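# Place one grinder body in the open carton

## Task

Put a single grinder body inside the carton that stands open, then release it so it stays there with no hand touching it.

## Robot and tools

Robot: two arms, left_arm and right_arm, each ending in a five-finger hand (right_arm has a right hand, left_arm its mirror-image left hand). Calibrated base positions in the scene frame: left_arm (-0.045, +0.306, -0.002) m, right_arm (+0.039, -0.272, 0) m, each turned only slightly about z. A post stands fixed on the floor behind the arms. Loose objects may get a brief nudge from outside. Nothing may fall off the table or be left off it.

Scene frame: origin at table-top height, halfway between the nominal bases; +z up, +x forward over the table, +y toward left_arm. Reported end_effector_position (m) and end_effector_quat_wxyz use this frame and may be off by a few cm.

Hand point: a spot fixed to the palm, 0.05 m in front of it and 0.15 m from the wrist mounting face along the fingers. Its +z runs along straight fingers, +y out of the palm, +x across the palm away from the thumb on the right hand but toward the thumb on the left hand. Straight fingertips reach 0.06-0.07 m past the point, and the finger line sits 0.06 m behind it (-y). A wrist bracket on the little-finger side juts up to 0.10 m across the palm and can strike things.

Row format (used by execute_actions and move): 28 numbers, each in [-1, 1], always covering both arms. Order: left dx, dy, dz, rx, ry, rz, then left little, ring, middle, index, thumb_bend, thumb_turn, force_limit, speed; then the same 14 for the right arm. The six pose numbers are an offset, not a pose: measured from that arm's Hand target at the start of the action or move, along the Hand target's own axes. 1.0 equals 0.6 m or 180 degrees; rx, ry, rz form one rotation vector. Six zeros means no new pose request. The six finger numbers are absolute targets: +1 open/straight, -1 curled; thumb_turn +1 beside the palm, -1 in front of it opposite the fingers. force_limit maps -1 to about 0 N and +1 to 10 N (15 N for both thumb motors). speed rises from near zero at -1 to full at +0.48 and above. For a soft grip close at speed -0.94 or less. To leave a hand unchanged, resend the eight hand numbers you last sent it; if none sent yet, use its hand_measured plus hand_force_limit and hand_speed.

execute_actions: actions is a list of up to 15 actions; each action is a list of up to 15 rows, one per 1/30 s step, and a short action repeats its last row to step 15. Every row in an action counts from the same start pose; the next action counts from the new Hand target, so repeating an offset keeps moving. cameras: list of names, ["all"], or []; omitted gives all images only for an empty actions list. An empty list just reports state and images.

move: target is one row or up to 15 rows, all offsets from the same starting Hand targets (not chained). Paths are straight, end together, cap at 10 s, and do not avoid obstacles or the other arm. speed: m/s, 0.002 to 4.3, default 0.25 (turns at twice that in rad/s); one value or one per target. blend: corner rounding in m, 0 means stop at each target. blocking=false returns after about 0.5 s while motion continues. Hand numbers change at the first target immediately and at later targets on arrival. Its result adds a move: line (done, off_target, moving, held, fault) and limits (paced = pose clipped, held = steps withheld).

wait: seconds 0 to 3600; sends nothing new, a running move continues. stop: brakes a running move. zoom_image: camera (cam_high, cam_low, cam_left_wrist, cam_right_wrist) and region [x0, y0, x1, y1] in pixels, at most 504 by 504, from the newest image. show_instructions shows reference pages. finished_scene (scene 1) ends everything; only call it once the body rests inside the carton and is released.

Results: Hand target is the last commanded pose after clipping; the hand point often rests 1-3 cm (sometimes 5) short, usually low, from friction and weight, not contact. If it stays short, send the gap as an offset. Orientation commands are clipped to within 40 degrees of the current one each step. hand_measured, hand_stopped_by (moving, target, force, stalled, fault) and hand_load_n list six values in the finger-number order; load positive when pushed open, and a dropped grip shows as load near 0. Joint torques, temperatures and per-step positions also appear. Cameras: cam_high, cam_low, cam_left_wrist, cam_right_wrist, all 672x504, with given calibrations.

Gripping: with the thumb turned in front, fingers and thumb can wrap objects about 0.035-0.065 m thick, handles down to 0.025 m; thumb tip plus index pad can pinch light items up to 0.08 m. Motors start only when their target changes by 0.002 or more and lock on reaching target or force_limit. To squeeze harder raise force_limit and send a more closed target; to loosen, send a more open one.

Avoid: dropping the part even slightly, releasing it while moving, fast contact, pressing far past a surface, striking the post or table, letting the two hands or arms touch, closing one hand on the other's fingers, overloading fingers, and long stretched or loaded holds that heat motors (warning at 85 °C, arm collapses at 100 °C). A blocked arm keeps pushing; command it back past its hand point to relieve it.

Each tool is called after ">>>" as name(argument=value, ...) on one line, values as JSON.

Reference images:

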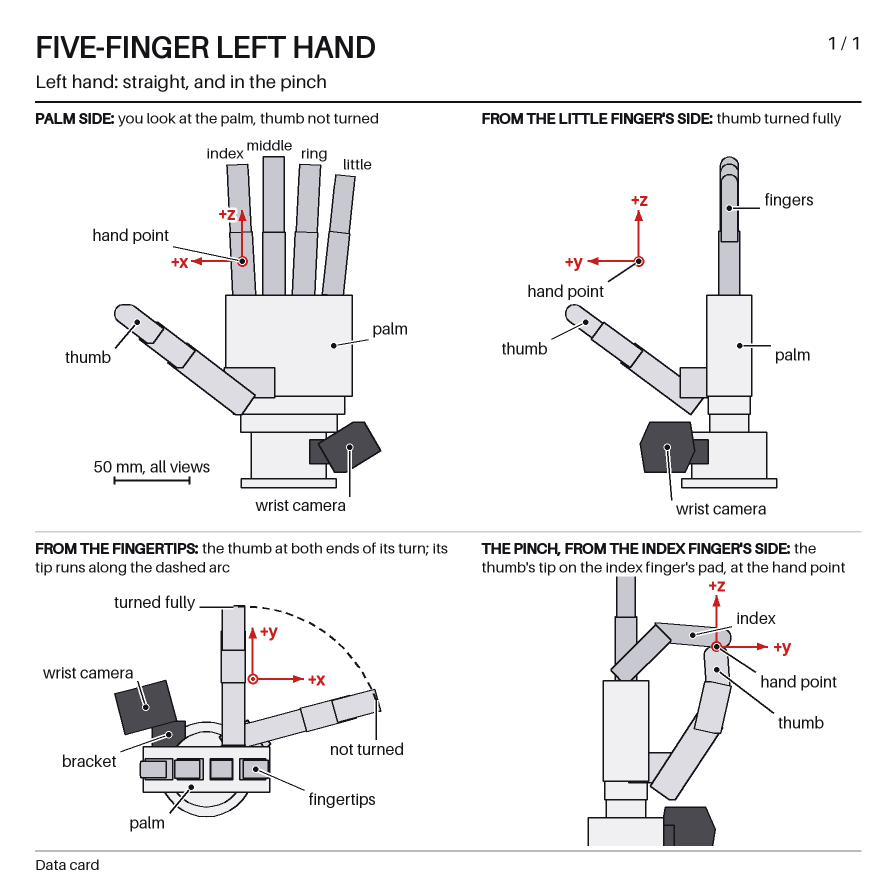

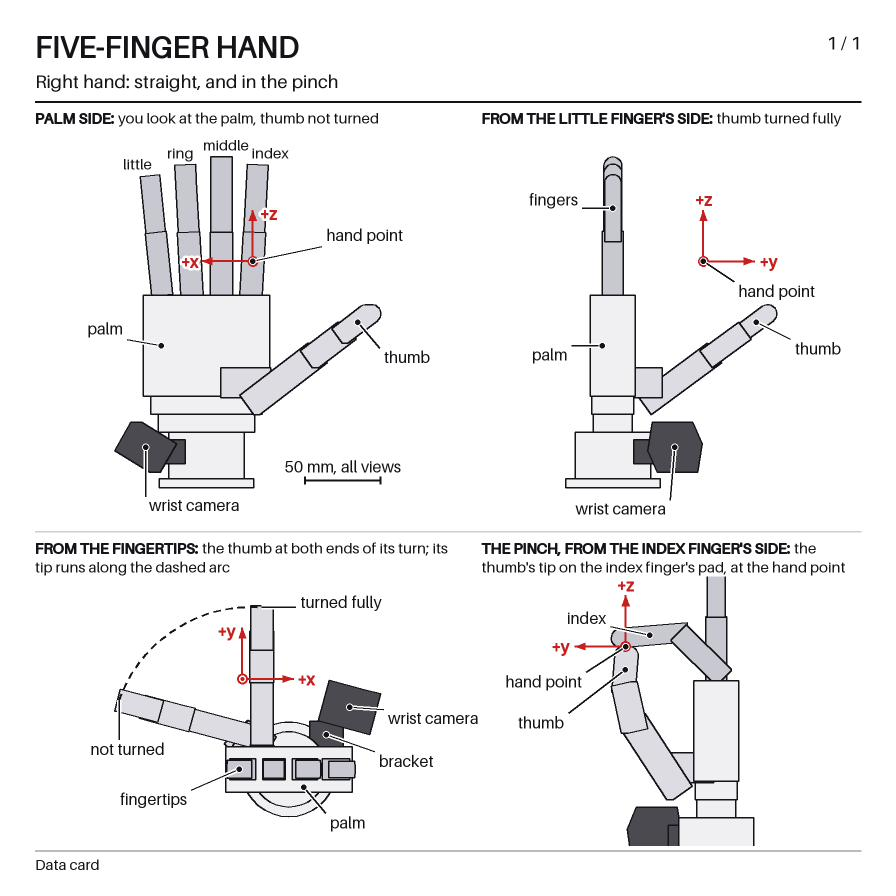

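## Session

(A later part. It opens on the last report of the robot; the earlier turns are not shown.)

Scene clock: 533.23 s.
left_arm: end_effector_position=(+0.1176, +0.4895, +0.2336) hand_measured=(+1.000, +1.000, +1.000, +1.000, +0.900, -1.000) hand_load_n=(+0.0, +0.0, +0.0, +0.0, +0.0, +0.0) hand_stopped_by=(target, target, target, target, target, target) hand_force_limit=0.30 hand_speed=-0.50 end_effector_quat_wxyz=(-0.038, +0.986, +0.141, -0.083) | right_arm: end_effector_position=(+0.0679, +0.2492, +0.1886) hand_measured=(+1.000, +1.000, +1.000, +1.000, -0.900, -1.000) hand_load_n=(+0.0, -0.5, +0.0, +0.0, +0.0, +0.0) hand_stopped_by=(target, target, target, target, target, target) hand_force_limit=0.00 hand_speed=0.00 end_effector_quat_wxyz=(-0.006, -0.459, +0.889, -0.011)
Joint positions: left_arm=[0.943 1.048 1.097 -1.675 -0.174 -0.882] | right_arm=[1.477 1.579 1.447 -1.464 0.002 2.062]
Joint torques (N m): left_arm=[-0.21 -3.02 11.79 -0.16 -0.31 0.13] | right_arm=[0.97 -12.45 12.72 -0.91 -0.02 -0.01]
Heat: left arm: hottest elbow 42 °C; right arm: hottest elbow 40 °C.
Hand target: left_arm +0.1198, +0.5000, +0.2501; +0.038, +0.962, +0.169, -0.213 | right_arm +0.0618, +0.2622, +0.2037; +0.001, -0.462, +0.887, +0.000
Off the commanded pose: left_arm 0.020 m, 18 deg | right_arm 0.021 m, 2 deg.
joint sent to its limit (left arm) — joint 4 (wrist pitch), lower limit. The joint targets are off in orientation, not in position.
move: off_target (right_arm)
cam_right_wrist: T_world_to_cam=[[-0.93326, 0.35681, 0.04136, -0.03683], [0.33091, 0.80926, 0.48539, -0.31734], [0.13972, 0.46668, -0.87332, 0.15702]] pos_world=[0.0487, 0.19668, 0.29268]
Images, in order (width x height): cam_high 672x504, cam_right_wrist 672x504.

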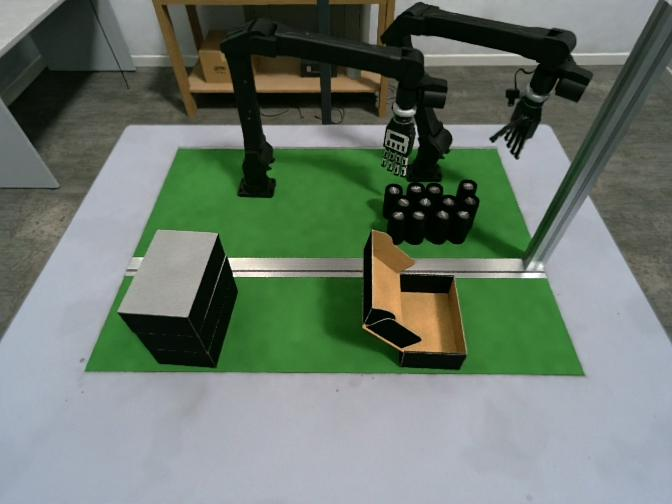

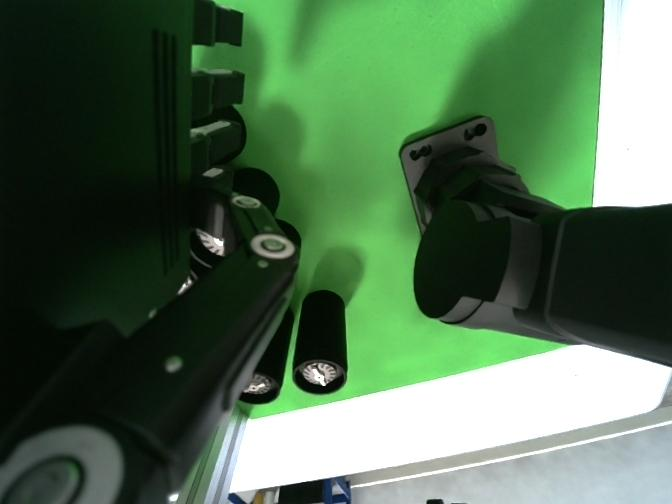

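>>> move(target=[0,0,0,0,0,0,1,1,1,1,0.9,-1,0.3,-0.5,0.0068,-0.0048,0.125,0,0,0,1,1,1,1,-0.9,-1,0,0], speed=0.08, cameras=["cam_right_wrist", "cam_high"])

>>> zoom_image(camera="cam_high", region=[340, 90, 520, 260])

Scene clock: 545.90 s.
left_arm: end_effector_position=(+0.1176, +0.4895, +0.2336) hand_measured=(+1.000, +1.000, +1.000, +1.000, +0.900, -1.000) hand_load_n=(+0.0, +0.0, +0.0, +0.0, +0.0, +0.0) hand_stopped_by=(target, target, target, target, target, target) hand_force_limit=0.30 hand_speed=-0.50 end_effector_quat_wxyz=(-0.038, +0.986, +0.141, -0.083) | right_arm: end_effector_position=(+0.0687, +0.2553, +0.1366) hand_measured=(+1.000, +1.000, +1.000, +1.000, -0.900, -1.000) hand_load_n=(+0.0, +0.0, +0.0, +0.0, +0.0, +0.0) hand_stopped_by=(target, target, target, target, target, target) hand_force_limit=0.00 hand_speed=0.00 end_effector_quat_wxyz=(+0.003, -0.459, +0.889, +0.002)
Joint positions: left_arm=[0.943 1.048 1.097 -1.675 -0.174 -0.882] | right_arm=[1.477 1.601 1.329 -1.293 0.002 2.062]
Joint torques (N m): left_arm=[-0.21 -2.96 11.81 -0.14 -0.31 0.12] | right_arm=[0.85 -12.34 7.87 0.28 0 -0.04]
Heat: left arm: hottest elbow 42 °C; right arm: hottest elbow 40 °C.
Hand target: left_arm +0.1198, +0.5000, +0.2501; +0.038, +0.962, +0.169, -0.213 | right_arm +0.0619, +0.2572, +0.1287; +0.001, -0.462, +0.887, +0.000
Off the commanded pose: left_arm 0.020 m, 18 deg | right_arm 0.011 m, 1 deg.
joint sent to its limit (left arm) — joint 4 (wrist pitch), lower limit. The joint targets are off in orientation, not in position.
move: off_target (right_arm)
cam_right_wrist: T_world_to_cam=[[-0.93344, 0.35539, 0.04885, -0.03675], [0.32893, 0.7936, 0.51186, -0.29674], [0.14314, 0.49386, -0.85768, 0.09928]] pos_world=[0.0491, 0.19952, 0.23884]
Images, in order (width x height): cam_high 672x504, cam_right_wrist 672x504.

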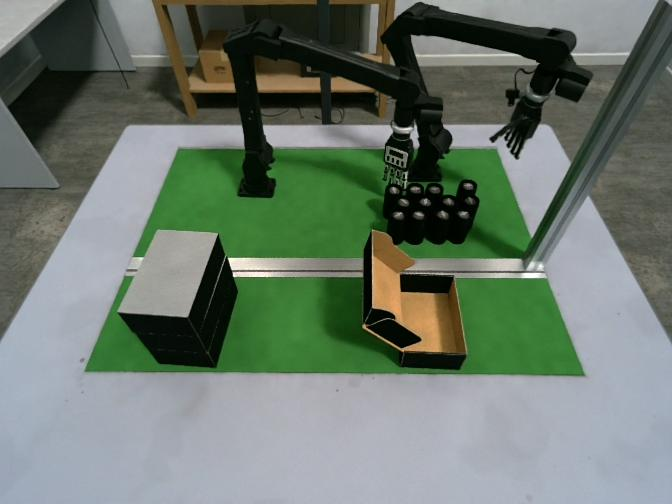

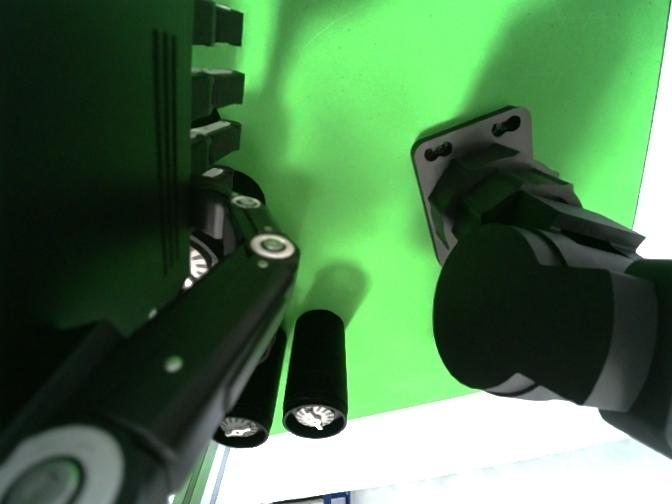

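Scaled by 2.800 from the camera's image (finer frame: 960x720).

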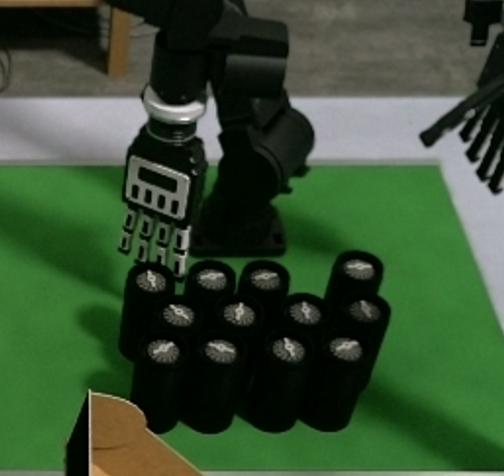

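>>> move(target=[0,0,0,0,0,0,1,1,1,1,0.9,-1,0.3,-0.5,0,0,0.072,0,0,0,1,1,1,1,-0.9,-1,0,0], speed=0.08)

Scene clock: 548.50 s.
left_arm: end_effector_position=(+0.1176, +0.4895, +0.2336) hand_measured=(+1.000, +1.000, +1.000, +1.000, +0.900, -1.000) hand_load_n=(+0.0, +0.0, +0.0, +0.0, +0.0, +0.0) hand_stopped_by=(target, target, target, target, target, target) hand_force_limit=0.30 hand_speed=-0.50 end_effector_quat_wxyz=(-0.038, +0.986, +0.141, -0.083) | right_arm: end_effector_position=(+0.0687, +0.2558, +0.0929) hand_measured=(+1.000, +1.000, +1.000, +1.000, -0.900, -1.000) hand_load_n=(+0.0, +0.0, +0.0, +0.0, +0.0, +0.0) hand_stopped_by=(target, target, target, target, target, target) hand_force_limit=0.00 hand_speed=0.00 end_effector_quat_wxyz=(+0.003, -0.459, +0.889, +0.002)
Joint positions: left_arm=[0.943 1.048 1.097 -1.675 -0.174 -0.882] | right_arm=[1.477 1.639 1.257 -1.183 0.002 2.062]
Joint torques (N m): left_arm=[-0.21 -3.02 11.79 -0.16 -0.31 0.12] | right_arm=[0.73 -12.45 7.62 0.27 -0.01 -0.04]
Heat: left arm: hottest elbow 42 °C; right arm: hottest elbow 40 °C.
Hand target: left_arm +0.1198, +0.5000, +0.2501; +0.038, +0.962, +0.169, -0.213 | right_arm +0.0620, +0.2573, +0.0855; +0.001, -0.462, +0.887, +0.000
Off the commanded pose: left_arm 0.020 m, 18 deg | right_arm 0.010 m, 0 deg.
joint sent to its limit (left arm) — joint 4 (wrist pitch), lower limit. The joint targets are off in orientation, not in position.
move: done

>>> move(target=[0,0,0,0,0,0,1,1,1,1,0.9,-1,0.3,-0.5,0,-0.1,0,0,0,0,1,1,1,1,-0.9,-1,0,0], speed=0.05, cameras=["cam_right_wrist", "cam_high"])

>>> zoom_image(camera="cam_high", region=[340, 90, 520, 260])

Scene clock: 553.17 s.
left_arm: end_effector_position=(+0.1176, +0.4895, +0.2336) hand_measured=(+1.000, +1.000, +1.000, +1.000, +0.900, -1.000) hand_load_n=(+0.5, +0.0, +0.0, +0.0, +0.0, +0.0) hand_stopped_by=(target, target, target, target, target, target) hand_force_limit=0.30 hand_speed=-0.50 end_effector_quat_wxyz=(-0.038, +0.986, +0.141, -0.083) | right_arm: end_effector_position=(+0.0958, +0.2255, +0.0816) hand_measured=(+1.000, +1.000, +1.000, +1.000, -0.900, -1.000) hand_load_n=(+0.0, +0.0, +0.0, -1.5, -0.5, +0.0) hand_stopped_by=(target, target, target, target, target, target) hand_force_limit=0.00 hand_speed=0.00 end_effector_quat_wxyz=(-0.008, -0.472, +0.881, -0.003)
Joint positions: left_arm=[0.943 1.048 1.097 -1.675 -0.174 -0.882] | right_arm=[1.399 1.605 1.183 -1.164 -0.009 1.953]
Joint torques (N m): left_arm=[-0.26 -2.96 11.81 -0.13 -0.31 0.13] | right_arm=[-2.37 -13.98 7.16 0.06 0.39 -0.11]
Motor temperatures (°C): left_arm=[30 33 42 28 31 28] | right_arm=[31 34 39 33 29 31]
Heat: left arm: hottest elbow 42 °C; right arm: hottest elbow 39 °C.
Hand target: left_arm +0.1198, +0.5000, +0.2501; +0.038, +0.962, +0.169, -0.213 | right_arm +0.1111, +0.2228, +0.0855; +0.001, -0.462, +0.887, +0.000
Off the commanded pose: left_arm 0.020 m, 18 deg | right_arm 0.016 m, 2 deg.
joint sent to its limit (left arm) — joint 4 (wrist pitch), lower limit. The joint targets are off in orientation, not in position.
move: off_target (right_arm)
cam_right_wrist: T_world_to_cam=[[-0.94316, 0.32745, 0.0567, 0.0084], [0.31175, 0.81268, 0.4923, -0.25501], [0.11512, 0.482, -0.86858, 0.0692]] pos_world=[0.07946, 0.17114, 0.18517]
Images, in order (width x height): cam_high 672x504, cam_right_wrist 672x504.

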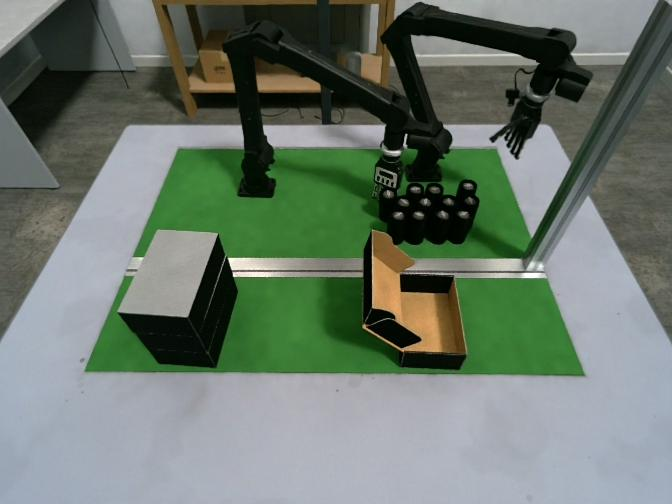

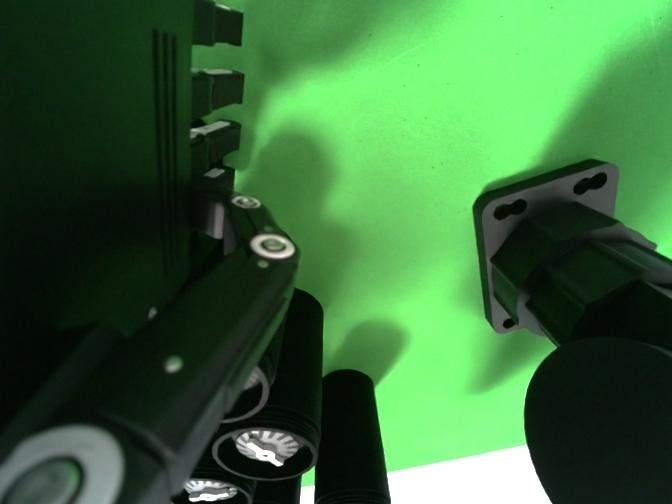

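Scaled by 2.800 from the camera's image (finer frame: 960x720).

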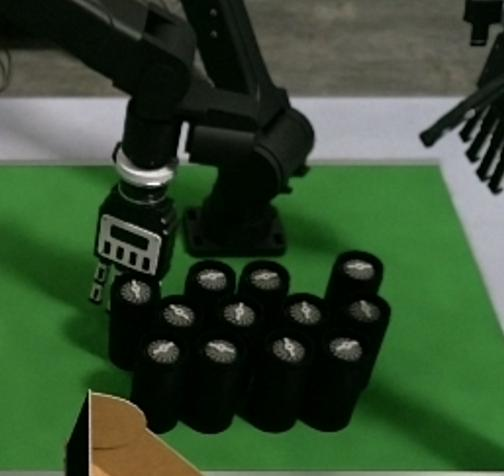

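>>> move(target=[0,0,0,0,0,0,1,1,1,1,0.9,-1,0.3,-0.5,0,-0.1,0,0,0,0,1,1,1,1,-0.9,-1,0,0], speed=0.05, cameras=["cam_high"])

>>> zoom_image(camera="cam_high", region=[340, 90, 520, 260])

Scene clock: 557.30 s.
left_arm: end_effector_position=(+0.1176, +0.4895, +0.2336) hand_measured=(+1.000, +1.000, +1.000, +1.000, +0.900, -1.000) hand_load_n=(+0.0, +0.0, +0.0, +0.0, +0.0, +0.0) hand_stopped_by=(target, target, target, target, target, target) hand_force_limit=0.30 hand_speed=-0.50 end_effector_quat_wxyz=(-0.038, +0.986, +0.141, -0.083) | right_arm: end_effector_position=(+0.1490, +0.1921, +0.0816) hand_measured=(+1.000, +1.000, +1.000, +1.000, -0.900, -1.000) hand_load_n=(+0.0, +0.0, +0.0, -1.0, +0.0, +0.0) hand_stopped_by=(target, target, target, target, target, target) hand_force_limit=0.00 hand_speed=0.00 end_effector_quat_wxyz=(-0.008, -0.469, +0.883, -0.003)
Joint positions: left_arm=[0.943 1.048 1.097 -1.675 -0.174 -0.882] | right_arm=[1.263 1.561 1.13 -1.155 -0.008 1.824]
Joint torques (N m): left_arm=[-0.15 -2.96 11.81 -0.16 -0.31 0.13] | right_arm=[-1.79 -13.27 7.13 0.01 0.33 -0.13]
Heat: left arm: hottest elbow 42 °C; right arm: hottest elbow 39 °C.
Hand target: left_arm +0.1198, +0.5000, +0.2501; +0.038, +0.962, +0.169, -0.213 | right_arm +0.1604, +0.1884, +0.0856; +0.001, -0.462, +0.887, +0.000
Off the commanded pose: left_arm 0.020 m, 18 deg | right_arm 0.013 m, 1 deg.
joint sent to its limit (left arm) — joint 4 (wrist pitch), lower limit. The joint targets are off in orientation, not in position.
move: off_target (right_arm)

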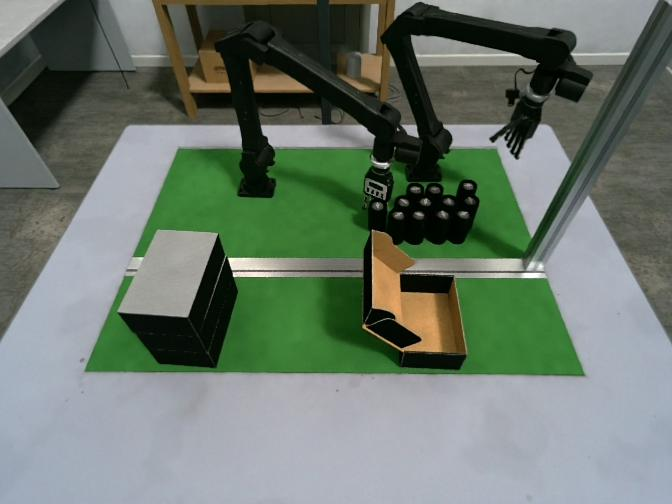

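Scaled by 2.800 from the camera's image (finer frame: 960x720).

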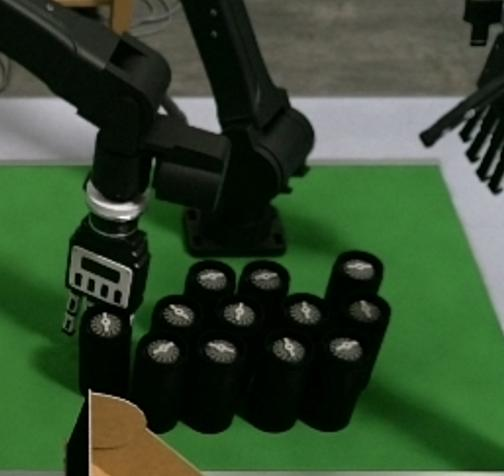

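>>> move(target=[0,0,0,0,0,0,1,1,1,1,0.9,-1,0.3,-0.5,0.0115,-0.12,0,0,0,0,1,1,1,1,-0.9,-1,0,0], speed=0.05, cameras=["cam_high", "cam_right_wrist"])

>>> zoom_image(camera="cam_high", region=[330, 110, 510, 280])

Scene clock: 604.43 s.
left_arm: end_effector_position=(+0.1176, +0.4895, +0.2336) hand_measured=(+1.000, +1.000, +1.000, +1.000, +0.900, -1.000) hand_load_n=(+0.0, +0.0, +0.0, +0.0, +0.0, +0.0) hand_stopped_by=(target, target, target, target, target, target) hand_force_limit=0.30 hand_speed=-0.50 end_effector_quat_wxyz=(-0.038, +0.986, +0.141, -0.083) | right_arm: end_effector_position=(+0.2045, +0.1461, +0.0824) hand_measured=(+1.000, +1.000, +1.000, +1.000, -0.900, -1.000) hand_load_n=(+0.0, +0.0, +0.0, -1.0, +0.0, +0.0) hand_stopped_by=(target, target, target, target, target, target) hand_force_limit=0.00 hand_speed=0.00 end_effector_quat_wxyz=(-0.009, -0.470, +0.883, -0.001)
Joint positions: left_arm=[0.943 1.048 1.097 -1.675 -0.174 -0.882] | right_arm=[1.097 1.513 1.077 -1.151 -0.008 1.656]
Joint torques (N m): left_arm=[-0.26 -2.96 11.79 -0.13 -0.32 0.12] | right_arm=[-1.9 -12.34 7.13 0.13 0.33 -0.11]
Heat: left arm: hottest elbow 43 °C; right arm: hottest elbow 39 °C.
Hand target: left_arm +0.1198, +0.5000, +0.2501; +0.038, +0.962, +0.169, -0.213 | right_arm +0.2154, +0.1415, +0.0857; +0.001, -0.462, +0.887, +0.000
Off the commanded pose: left_arm 0.020 m, 18 deg | right_arm 0.012 m, 2 deg.
joint sent to its limit (left arm) — joint 4 (wrist pitch), lower limit. The joint targets are off in orientation, not in position.
move: off_target (right_arm)
cam_right_wrist: T_world_to_cam=[[-0.94111, 0.33276, 0.0598, 0.13546], [0.31779, 0.81027, 0.49241, -0.22562], [0.1154, 0.48242, -0.86831, 0.09556]] pos_world=[0.18816, 0.09164, 0.18597]

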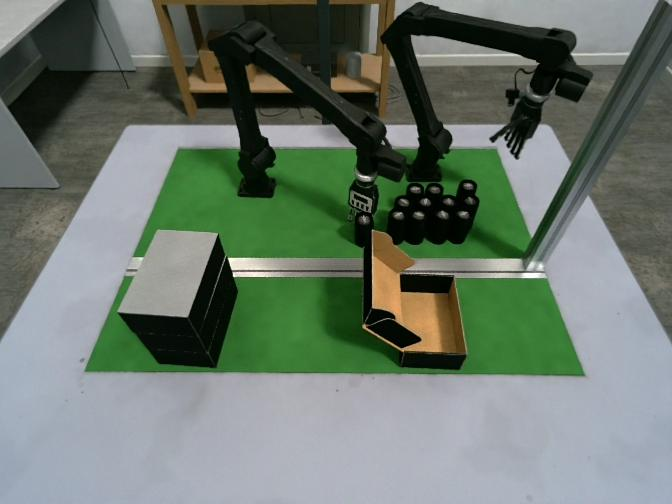

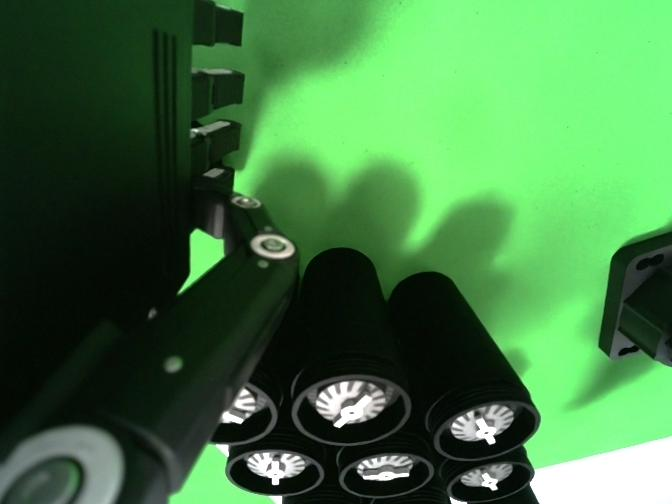

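Scaled by 2.800 from the camera's image (finer frame: 960x720).

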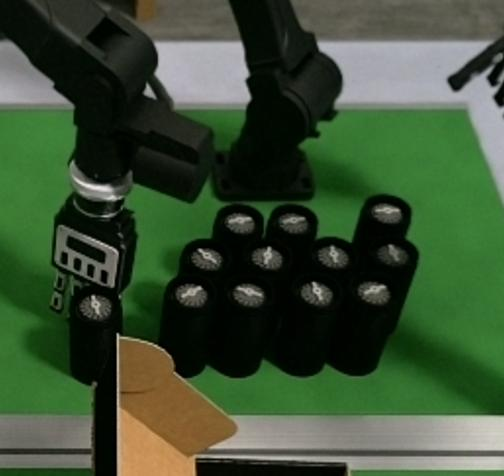

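>>> move(target=[[0,0,0,0,0,0,1,1,1,1,0.9,-1,0.3,-0.5,0,0.0333,0,0,0,0,1,1,1,1,-0.9,-1,0,0],[0,0,0,0,0,0,1,1,1,1,0.9,-1,0.3,-0.5,0,0.0333,-0.2238,0,0,0,1,1,1,1,-0.9,-1,0,0],[0,0,0,0,0,0,1,1,1,1,0.9,-1,0.3,-0.5,0.1313,-0.2235,-0.2738,0,0,-0.5,1,1,1,1,-0.9,-1,0,0]], speed=[0.05, 0.15, 0.25], blend=[0.005, 0.03, 0], cameras=["cam_high"])

Scene clock: 645.63 s.
left_arm: end_effector_position=(+0.1176, +0.4895, +0.2336) hand_measured=(+1.000, +1.000, +1.000, +1.000, +0.900, -1.000) hand_load_n=(+0.0, +0.0, +0.0, +0.0, +0.0, +0.0) hand_stopped_by=(target, target, target, target, target, target) hand_force_limit=0.30 hand_speed=-0.50 end_effector_quat_wxyz=(-0.038, +0.986, +0.141, -0.083) | right_arm: end_effector_position=(+0.2673, -0.0049, +0.2385) hand_measured=(+1.000, +1.000, +1.000, +1.000, -0.900, -1.000) hand_load_n=(+0.0, +0.0, +0.0, +0.0, +0.0, +0.0) hand_stopped_by=(target, target, target, target, target, target) hand_force_limit=0.00 hand_speed=0.00 end_effector_quat_wxyz=(+0.010, +0.955, -0.297, -0.003)
Joint positions: left_arm=[0.943 1.048 1.097 -1.675 -0.174 -0.882] | right_arm=[0.84 1.437 1.412 -1.568 0.003 -0.16]
Joint torques (N m): left_arm=[-0.26 -2.96 11.81 -0.16 -0.32 0.13] | right_arm=[-1.32 -9.7 12.96 -0.85 0 -0.15]
Heat: left arm: hottest elbow 44 °C; right arm: hottest elbow 38 °C.
Hand target: left_arm +0.1198, +0.5000, +0.2501; +0.038, +0.962, +0.169, -0.213 | right_arm +0.2798, -0.0001, +0.2498; +0.000, +0.954, -0.301, +0.000
Off the commanded pose: left_arm 0.020 m, 18 deg | right_arm 0.018 m, 1 deg.
joint sent to its limit (left arm) — joint 4 (wrist pitch), lower limit. The joint targets are off in orientation, not in position.
move: off_target (right_arm)

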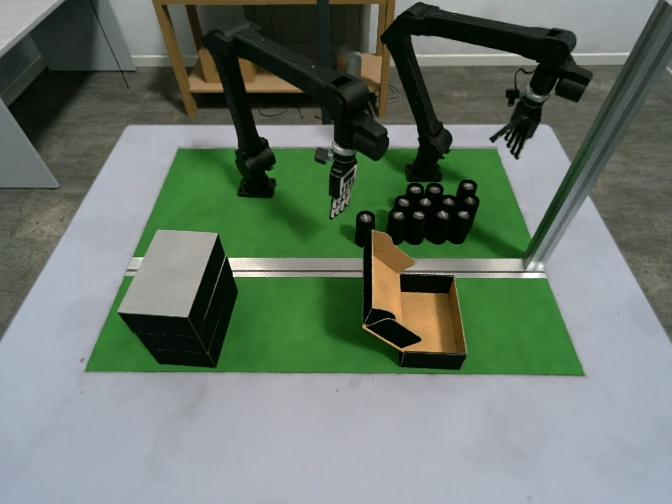

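>>> move(target=[[0,0,0,0,0,0,1,1,1,1,0.9,-1,0.3,-0.5,0.0332,0.0175,0.05,0,0,-0.4167,1,1,1,1,1,-1,0,0],[0,0,0,0,0,0,1,1,1,1,0.9,-1,0.3,-0.5,0.0582,0.0303,0.1497,0.4143,0.2154,-0.5918,1,1,1,1,1,-1,0,0]], speed=0.25, blend=[0.05, 0], cameras=["cam_high","cam_right_wrist"])

>>> zoom_image(camera="cam_high", region=[260, 110, 440, 280])

Scene clock: 661.30 s.
left_arm: end_effector_position=(+0.1176, +0.4895, +0.2336) hand_measured=(+1.000, +1.000, +1.000, +1.000, +0.900, -1.000) hand_load_n=(+0.0, +0.0, +0.0, +0.0, +0.0, +0.0) hand_stopped_by=(target, target, target, target, target, target) hand_force_limit=0.30 hand_speed=-0.50 end_effector_quat_wxyz=(-0.038, +0.986, +0.141, -0.083) | right_arm: end_effector_position=(+0.2931, -0.0309, +0.1623) hand_measured=(+1.000, +1.000, +1.000, +1.000, +1.000, -1.000) hand_load_n=(+0.0, +0.0, +0.0, +0.0, +0.0, +0.0) hand_stopped_by=(target, target, target, target, target, target) hand_force_limit=0.00 hand_speed=0.00 end_effector_quat_wxyz=(-0.411, +0.601, +0.533, +0.431)
Joint positions: left_arm=[0.943 1.048 1.097 -1.675 -0.174 -0.882] | right_arm=[0.405 0.694 0.34 -0.251 -1.033 -2.07]
Joint torques (N m): left_arm=[-0.21 -2.96 11.81 -0.14 -0.31 0.12] | right_arm=[-1.32 0.44 8.81 2.02 -0.43 -0.21]
Heat: left arm: hottest elbow 44 °C; right arm: hottest elbow 38 °C.
Hand target: left_arm +0.1198, +0.5000, +0.2501; +0.038, +0.962, +0.169, -0.213 | right_arm +0.2981, -0.0350, +0.1600; -0.406, +0.578, +0.580, +0.406
Off the commanded pose: left_arm 0.020 m, 18 deg | right_arm 0.007 m, 7 deg.
joint sent to its limit (left arm) — joint 4 (wrist pitch), lower limit. The joint targets are off in orientation, not in position.
joint sent to its limit (right arm) — joint 6 (wrist roll), lower limit. The joint targets are off in orientation, not in position.
move: off_target (right_arm)
cam_right_wrist: T_world_to_cam=[[0.97303, -0.06602, 0.22103, -0.32667], [0.1004, -0.74146, -0.66344, 0.05375], [0.20769, 0.66774, -0.71484, 0.19385]] pos_world=[0.2722, -0.11115, 0.24644]

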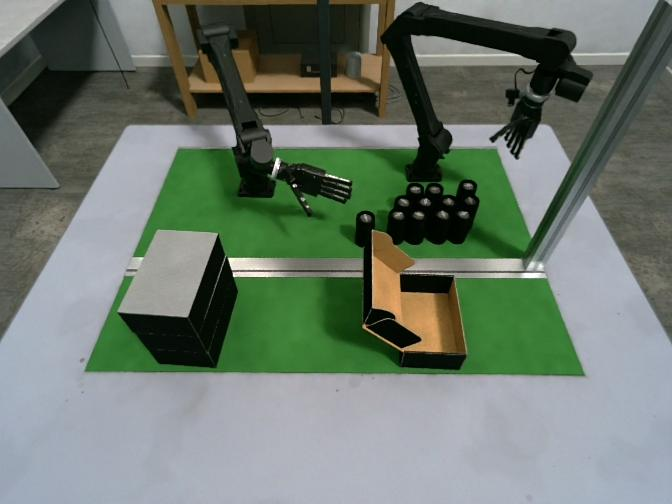

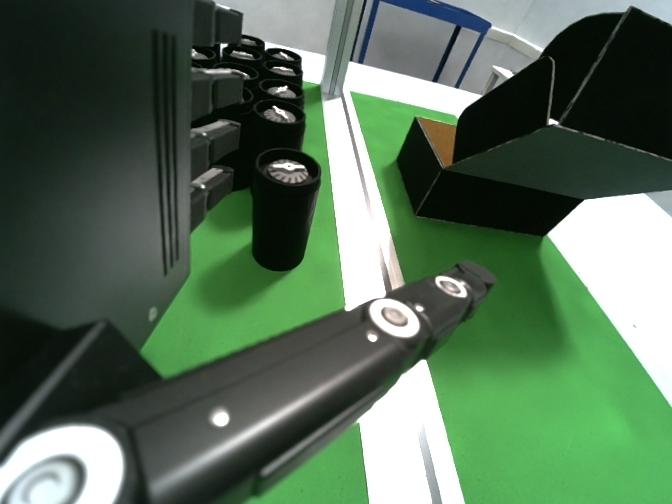

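Scaled by 2.800 from the camera's image (finer frame: 960x720).

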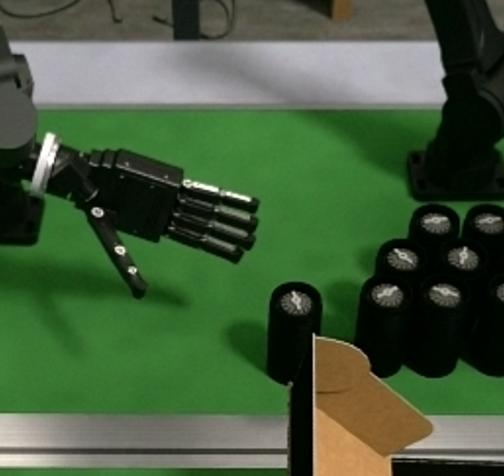

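>>> zoom_image(camera="cam_high", region=[290, 160, 390, 240])

Scaled by 5.040 from the camera's image (finer frame: 960x720).

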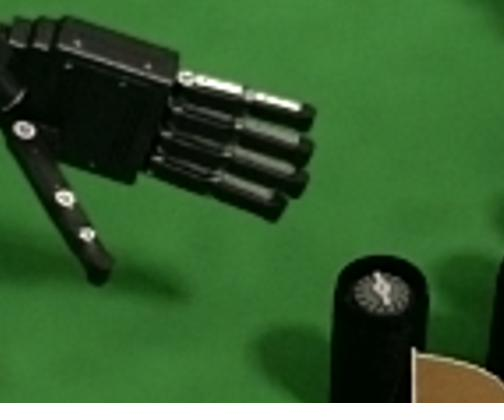

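>>> wait(seconds=0.1, cameras=["cam_low","cam_high","cam_right_wrist"])

>>> zoom_image(camera="cam_low", region=[80, 200, 240, 340])

Scene clock: 676.30 s.
left_arm: end_effector_position=(+0.1176, +0.4895, +0.2336) hand_measured=(+1.000, +1.000, +1.000, +1.000, +0.900, -1.000) hand_load_n=(+0.5, +0.0, +0.0, +0.0, +0.0, +0.0) hand_stopped_by=(target, target, target, target, target, target) hand_force_limit=0.30 hand_speed=-0.50 end_effector_quat_wxyz=(-0.038, +0.986, +0.141, -0.083) | right_arm: end_effector_position=(+0.2931, -0.0309, +0.1623) hand_measured=(+1.000, +1.000, +1.000, +1.000, +1.000, -1.000) hand_load_n=(+0.0, +0.0, +0.0, +0.0, +0.0, +0.5) hand_stopped_by=(target, target, target, target, target, target) hand_force_limit=0.00 hand_speed=0.00 end_effector_quat_wxyz=(-0.411, +0.601, +0.533, +0.431)
Joint positions: left_arm=[0.943 1.048 1.097 -1.675 -0.174 -0.882] | right_arm=[0.405 0.694 0.34 -0.251 -1.033 -2.07]
Joint torques (N m): left_arm=[-0.21 -3.02 11.79 -0.14 -0.31 0.13] | right_arm=[-1.32 0.5 8.77 2 -0.44 -0.21]
Heat: left arm: hottest elbow 44 °C; right arm: hottest elbow 38 °C.
Hand target: left_arm +0.1198, +0.5000, +0.2501; +0.038, +0.962, +0.169, -0.213 | right_arm +0.2981, -0.0350, +0.1600; -0.406, +0.578, +0.580, +0.406
Off the commanded pose: left_arm 0.020 m, 18 deg | right_arm 0.007 m, 7 deg.
wait: 0.10 s; at rest from the start
cam_right_wrist: T_world_to_cam=[[0.97303, -0.06602, 0.22103, -0.32667], [0.1004, -0.74146, -0.66344, 0.05375], [0.20769, 0.66774, -0.71484, 0.19385]] pos_world=[0.2722, -0.11115, 0.24644]
Images, in order (width x height): cam_high 672x504, cam_low 672x504, cam_right_wrist 672x504.

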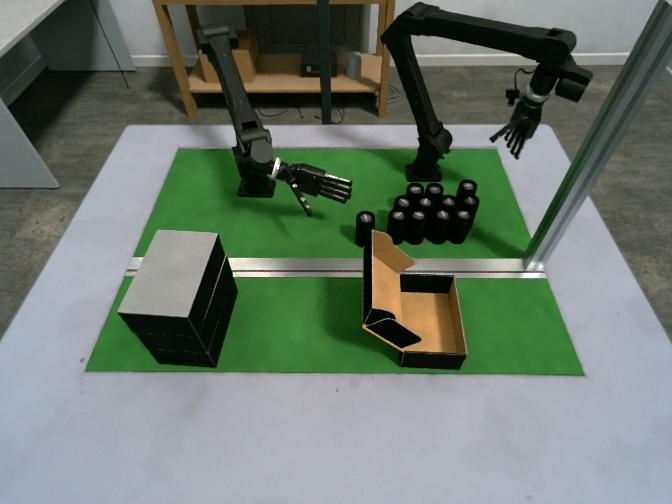

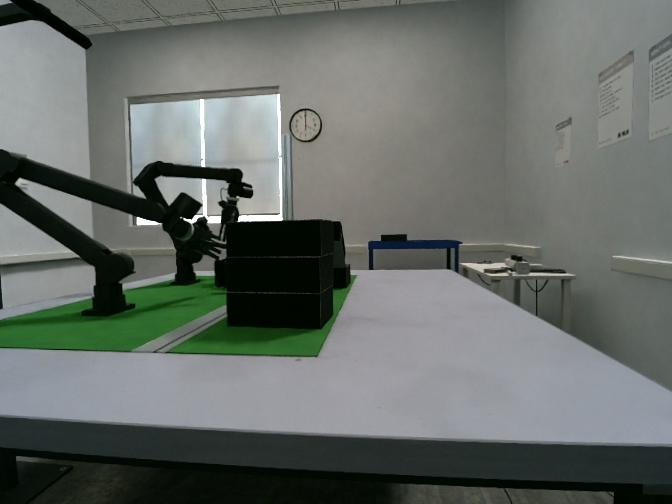

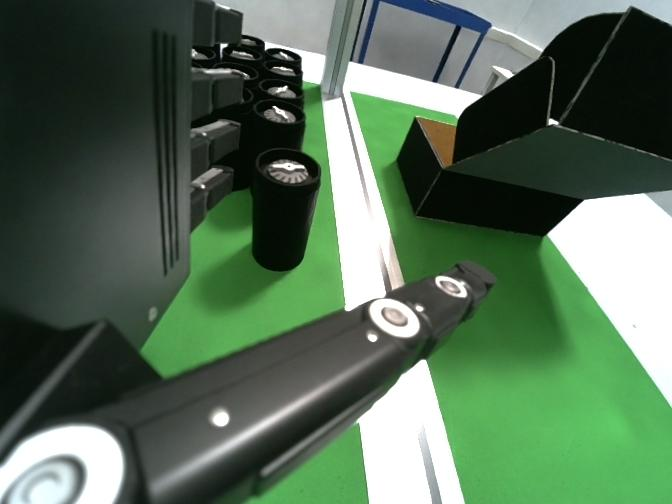

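Scaled by 3.150 from the camera's image (finer frame: 960x720).

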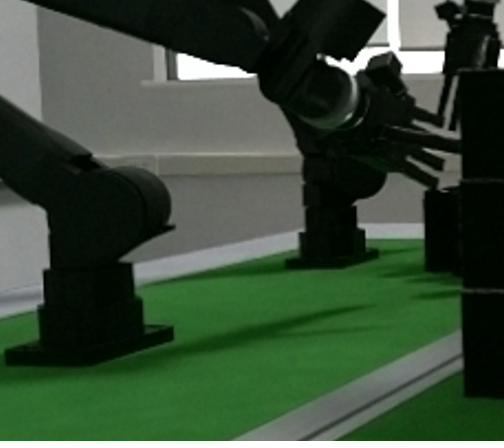

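>>> move(target=[0,0,0,0,0,0,1,1,1,1,0.9,-1,0.3,-0.5,-0.1311,-0.0183,0.0494,0,0,0,1,1,1,1,1,-1,0,0], speed=0.12, cameras=["cam_low","cam_high","cam_right_wrist"])

>>> zoom_image(camera="cam_high", region=[290, 160, 390, 240])

>>> zoom_image(camera="cam_low", region=[150, 200, 250, 290])

Scene clock: 695.53 s.
left_arm: end_effector_position=(+0.1176, +0.4895, +0.2336) hand_measured=(+1.000, +1.000, +1.000, +1.000, +0.900, -1.000) hand_load_n=(+0.0, +0.0, +0.0, -0.5, +0.0, +0.0) hand_stopped_by=(target, target, target, target, target, target) hand_force_limit=0.30 hand_speed=-0.50 end_effector_quat_wxyz=(-0.038, +0.986, +0.141, -0.083) | right_arm: end_effector_position=(+0.2899, -0.0342, +0.0790) hand_measured=(+1.000, +1.000, +1.000, +1.000, +1.000, -1.000) hand_load_n=(+0.0, +0.0, +0.0, +0.0, +0.0, +0.5) hand_stopped_by=(target, target, target, target, target, target) hand_force_limit=0.00 hand_speed=0.00 end_effector_quat_wxyz=(-0.406, +0.604, +0.532, +0.433)
Joint positions: left_arm=[0.943 1.048 1.097 -1.675 -0.174 -0.882] | right_arm=[0.405 0.938 0.167 0.169 -1.021 -2.071]
Joint torques (N m): left_arm=[-0.21 -2.9 11.79 -0.16 -0.32 0.13] | right_arm=[0.21 -0.5 6.61 2.1 -0.44 -0.22]
Heat: left arm: hottest elbow 44 °C; right arm: hottest elbow 38 °C.
Hand target: left_arm +0.1198, +0.5000, +0.2501; +0.038, +0.962, +0.169, -0.213 | right_arm +0.2873, -0.0339, +0.0761; -0.406, +0.578, +0.580, +0.406
Off the commanded pose: left_arm 0.020 m, 18 deg | right_arm 0.004 m, 7 deg.
joint sent to its limit (left arm) — joint 4 (wrist pitch), lower limit. The joint targets are off in orientation, not in position.
joint sent to its limit (right arm) — joint 6 (wrist roll), lower limit. The joint targets are off in orientation, not in position.
move: off_target (right_arm)
cam_right_wrist: T_world_to_cam=[[0.97128, -0.07463, 0.22595, -0.30551], [0.09583, -0.74644, -0.65851, -0.00301], [0.2178, 0.66125, -0.71785, 0.13428]] pos_world=[0.26778, -0.11384, 0.16344]
Images, in order (width x height): cam_high 672x504, cam_low 672x504, cam_right_wrist 672x504.

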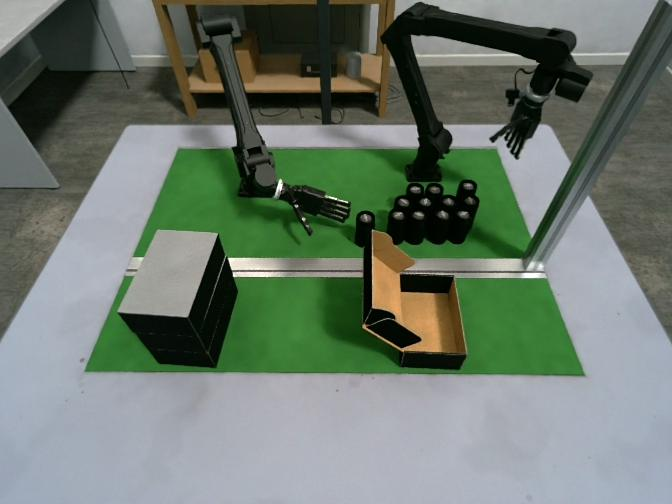

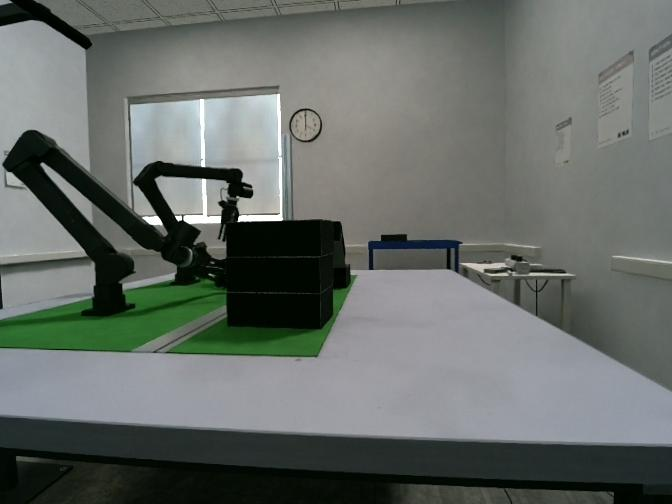

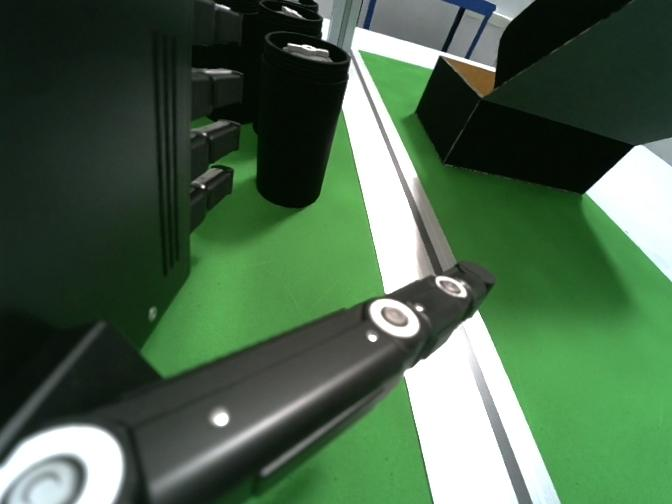

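Scaled by 5.040 from the camera's image (finer frame: 960x720).

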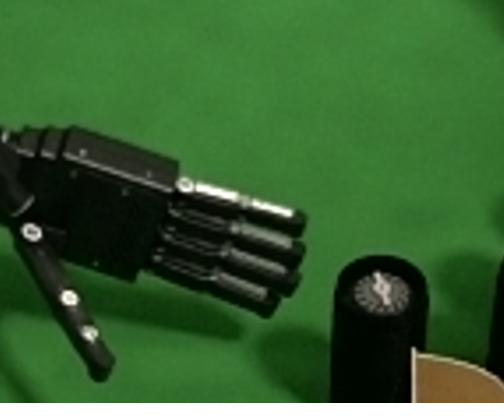

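Scaled by 5.040 from the camera's image (finer frame: 960x720).

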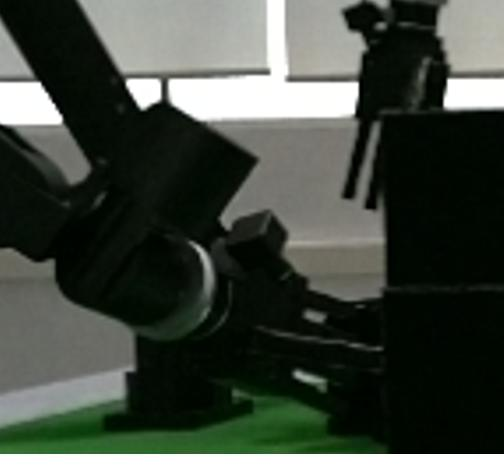

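>>> move(target=[[0,0,0,0,0,0,1,1,1,1,0.9,-1,0.3,-0.5,-0.0204,-0.0182,0.0078,0,0,0,1,1,1,1,1,-1,0,0],[0,0,0,0,0,0,1,1,1,1,0.9,-1,0.3,-0.5,0.0137,-0.0087,0.1013,0,0,0,1,1,1,1,1,-1,0,0]], speed=[0.08,0.06], cameras=["cam_high","cam_right_wrist"])

>>> zoom_image(camera="cam_high", region=[300, 170, 400, 250])

Scene clock: 710.67 s.
left_arm: end_effector_position=(+0.1176, +0.4895, +0.2336) hand_measured=(+1.000, +1.000, +1.000, +1.000, +0.900, -1.000) hand_load_n=(+0.0, +0.0, +0.0, +0.0, +0.0, +0.0) hand_stopped_by=(target, target, target, target, target, target) hand_force_limit=0.30 hand_speed=-0.50 end_effector_quat_wxyz=(-0.038, +0.986, +0.141, -0.083) | right_arm: end_effector_position=(+0.2704, +0.0113, +0.0479) hand_measured=(+1.000, +1.000, +1.000, +1.000, +1.000, -1.000) hand_load_n=(+0.0, +0.0, +0.0, +0.0, +0.0, +0.0) hand_stopped_by=(target, target, target, target, target, target) hand_force_limit=0.00 hand_speed=0.00 end_effector_quat_wxyz=(-0.405, +0.592, +0.575, +0.392)
Joint positions: left_arm=[0.943 1.048 1.097 -1.675 -0.174 -0.882] | right_arm=[0.618 1.134 0.186 0.331 -0.891 -2.043]
Joint torques (N m): left_arm=[-0.21 -3.02 11.78 -0.14 -0.31 0.13] | right_arm=[1.03 -2.08 9.62 2.14 -0.25 -0.06]
Heat: left arm: hottest elbow 44 °C; right arm: hottest elbow 38 °C.
Hand target: left_arm +0.1198, +0.5000, +0.2501; +0.038, +0.962, +0.169, -0.213 | right_arm +0.2820, +0.0259, +0.0629; -0.406, +0.578, +0.580, +0.406
Off the commanded pose: left_arm 0.020 m, 18 deg | right_arm 0.024 m, 2 deg.
joint sent to its limit (left arm) — joint 4 (wrist pitch), lower limit. The joint targets are off in orientation, not in position.
move: off_target (right_arm)
cam_right_wrist: T_world_to_cam=[[0.97413, 0.03609, 0.22309, -0.27795], [0.16725, -0.779, -0.60431, -0.00913], [0.15198, 0.62599, -0.76488, 0.10647]] pos_world=[0.2561, -0.06373, 0.13793]

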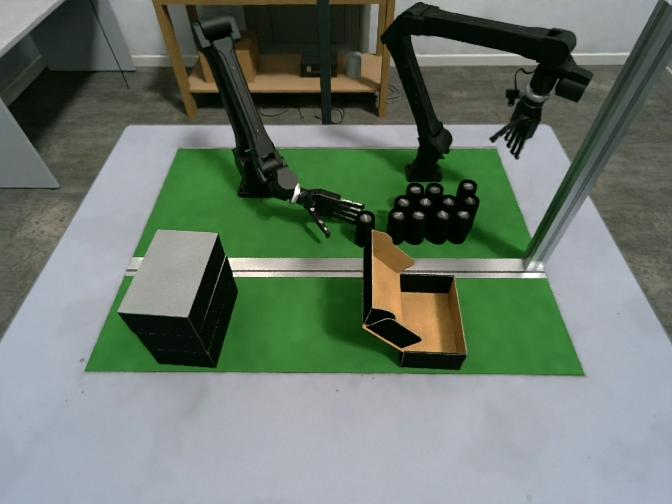

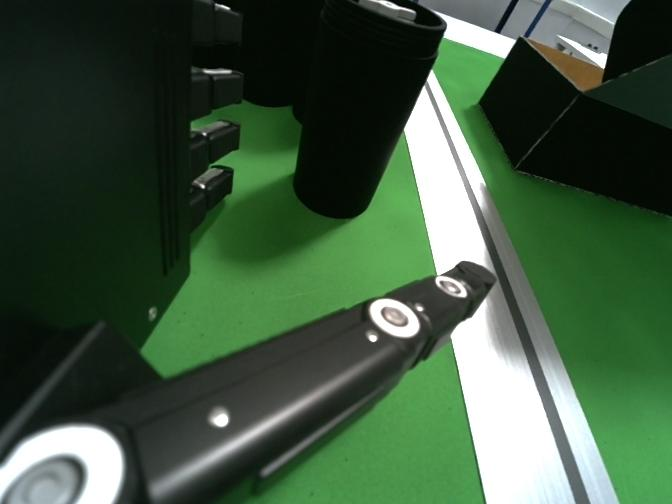

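Scaled by 5.040 from the camera's image (finer frame: 960x720).

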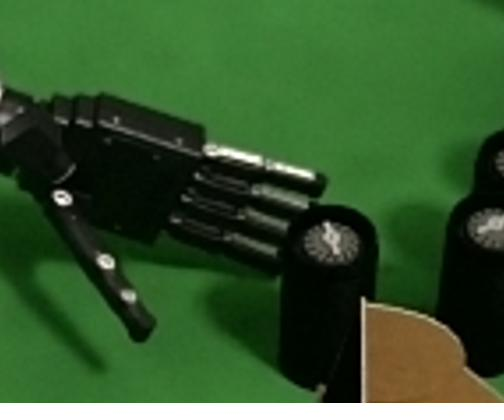

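>>> move(target=[0,0,0,0,0,0,1,1,1,1,0.9,-1,0.3,-0.5,0.0407,0.0133,0.0385,0,0,0,1,1,1,1,1,-1,0,0], speed=0.06, cameras=["cam_high","cam_right_wrist"])

Scene clock: 719.77 s.
left_arm: end_effector_position=(+0.1176, +0.4895, +0.2336) hand_measured=(+1.000, +1.000, +1.000, +1.000, +0.900, -1.000) hand_load_n=(+0.0, +0.0, +0.0, +0.0, +0.0, +0.5) hand_stopped_by=(target, target, target, target, target, target) hand_force_limit=0.30 hand_speed=-0.50 end_effector_quat_wxyz=(-0.038, +0.986, +0.141, -0.083) | right_arm: end_effector_position=(+0.2798, +0.0400, +0.0619) hand_measured=(+1.000, +1.000, +1.000, +1.000, +1.000, -1.000) hand_load_n=(+0.0, +0.0, +0.0, +0.0, -0.5, +0.5) hand_stopped_by=(target, target, target, target, target, target) hand_force_limit=0.00 hand_speed=0.00 end_effector_quat_wxyz=(-0.404, +0.593, +0.577, +0.392)
Joint positions: left_arm=[0.943 1.048 1.097 -1.675 -0.174 -0.882] | right_arm=[0.701 1.162 0.253 0.341 -0.819 -1.978]
Joint torques (N m): left_arm=[-0.26 -2.96 11.79 -0.14 -0.32 0.13] | right_arm=[1.03 -2.84 10.03 2.13 -0.2 -0.06]
Heat: left arm: hottest elbow 44 °C; right arm: hottest elbow 39 °C.
Hand target: left_arm +0.1198, +0.5000, +0.2501; +0.038, +0.962, +0.169, -0.213 | right_arm +0.2900, +0.0560, +0.0781; -0.406, +0.578, +0.580, +0.406
Off the commanded pose: left_arm 0.020 m, 18 deg | right_arm 0.025 m, 2 deg.
joint sent to its limit (left arm) — joint 4 (wrist pitch), lower limit. The joint targets are off in orientation, not in position.
move: off_target (right_arm)
cam_right_wrist: T_world_to_cam=[[0.97364, 0.03704, 0.22507, -0.29128], [0.16867, -0.78121, -0.60105, 0.01963], [0.15357, 0.62317, -0.76687, 0.09764]] pos_world=[0.2653, -0.03472, 0.15223]

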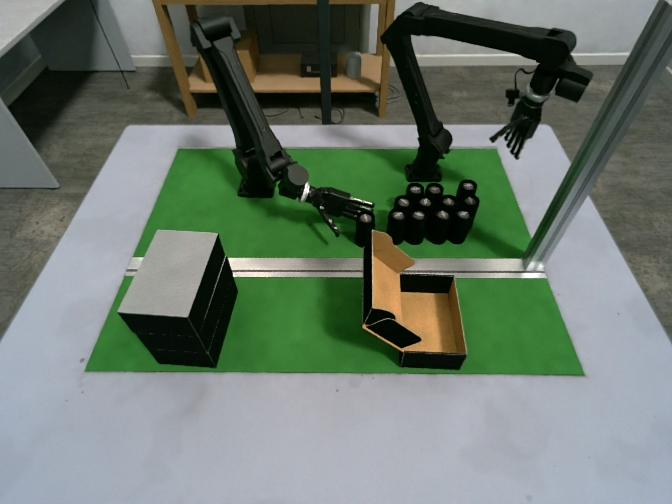

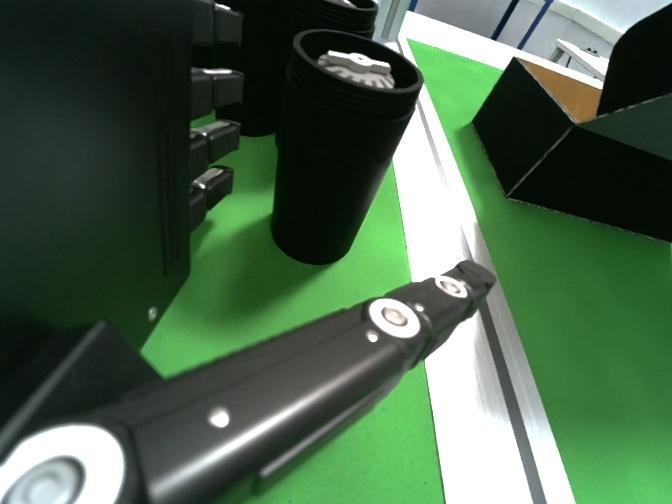

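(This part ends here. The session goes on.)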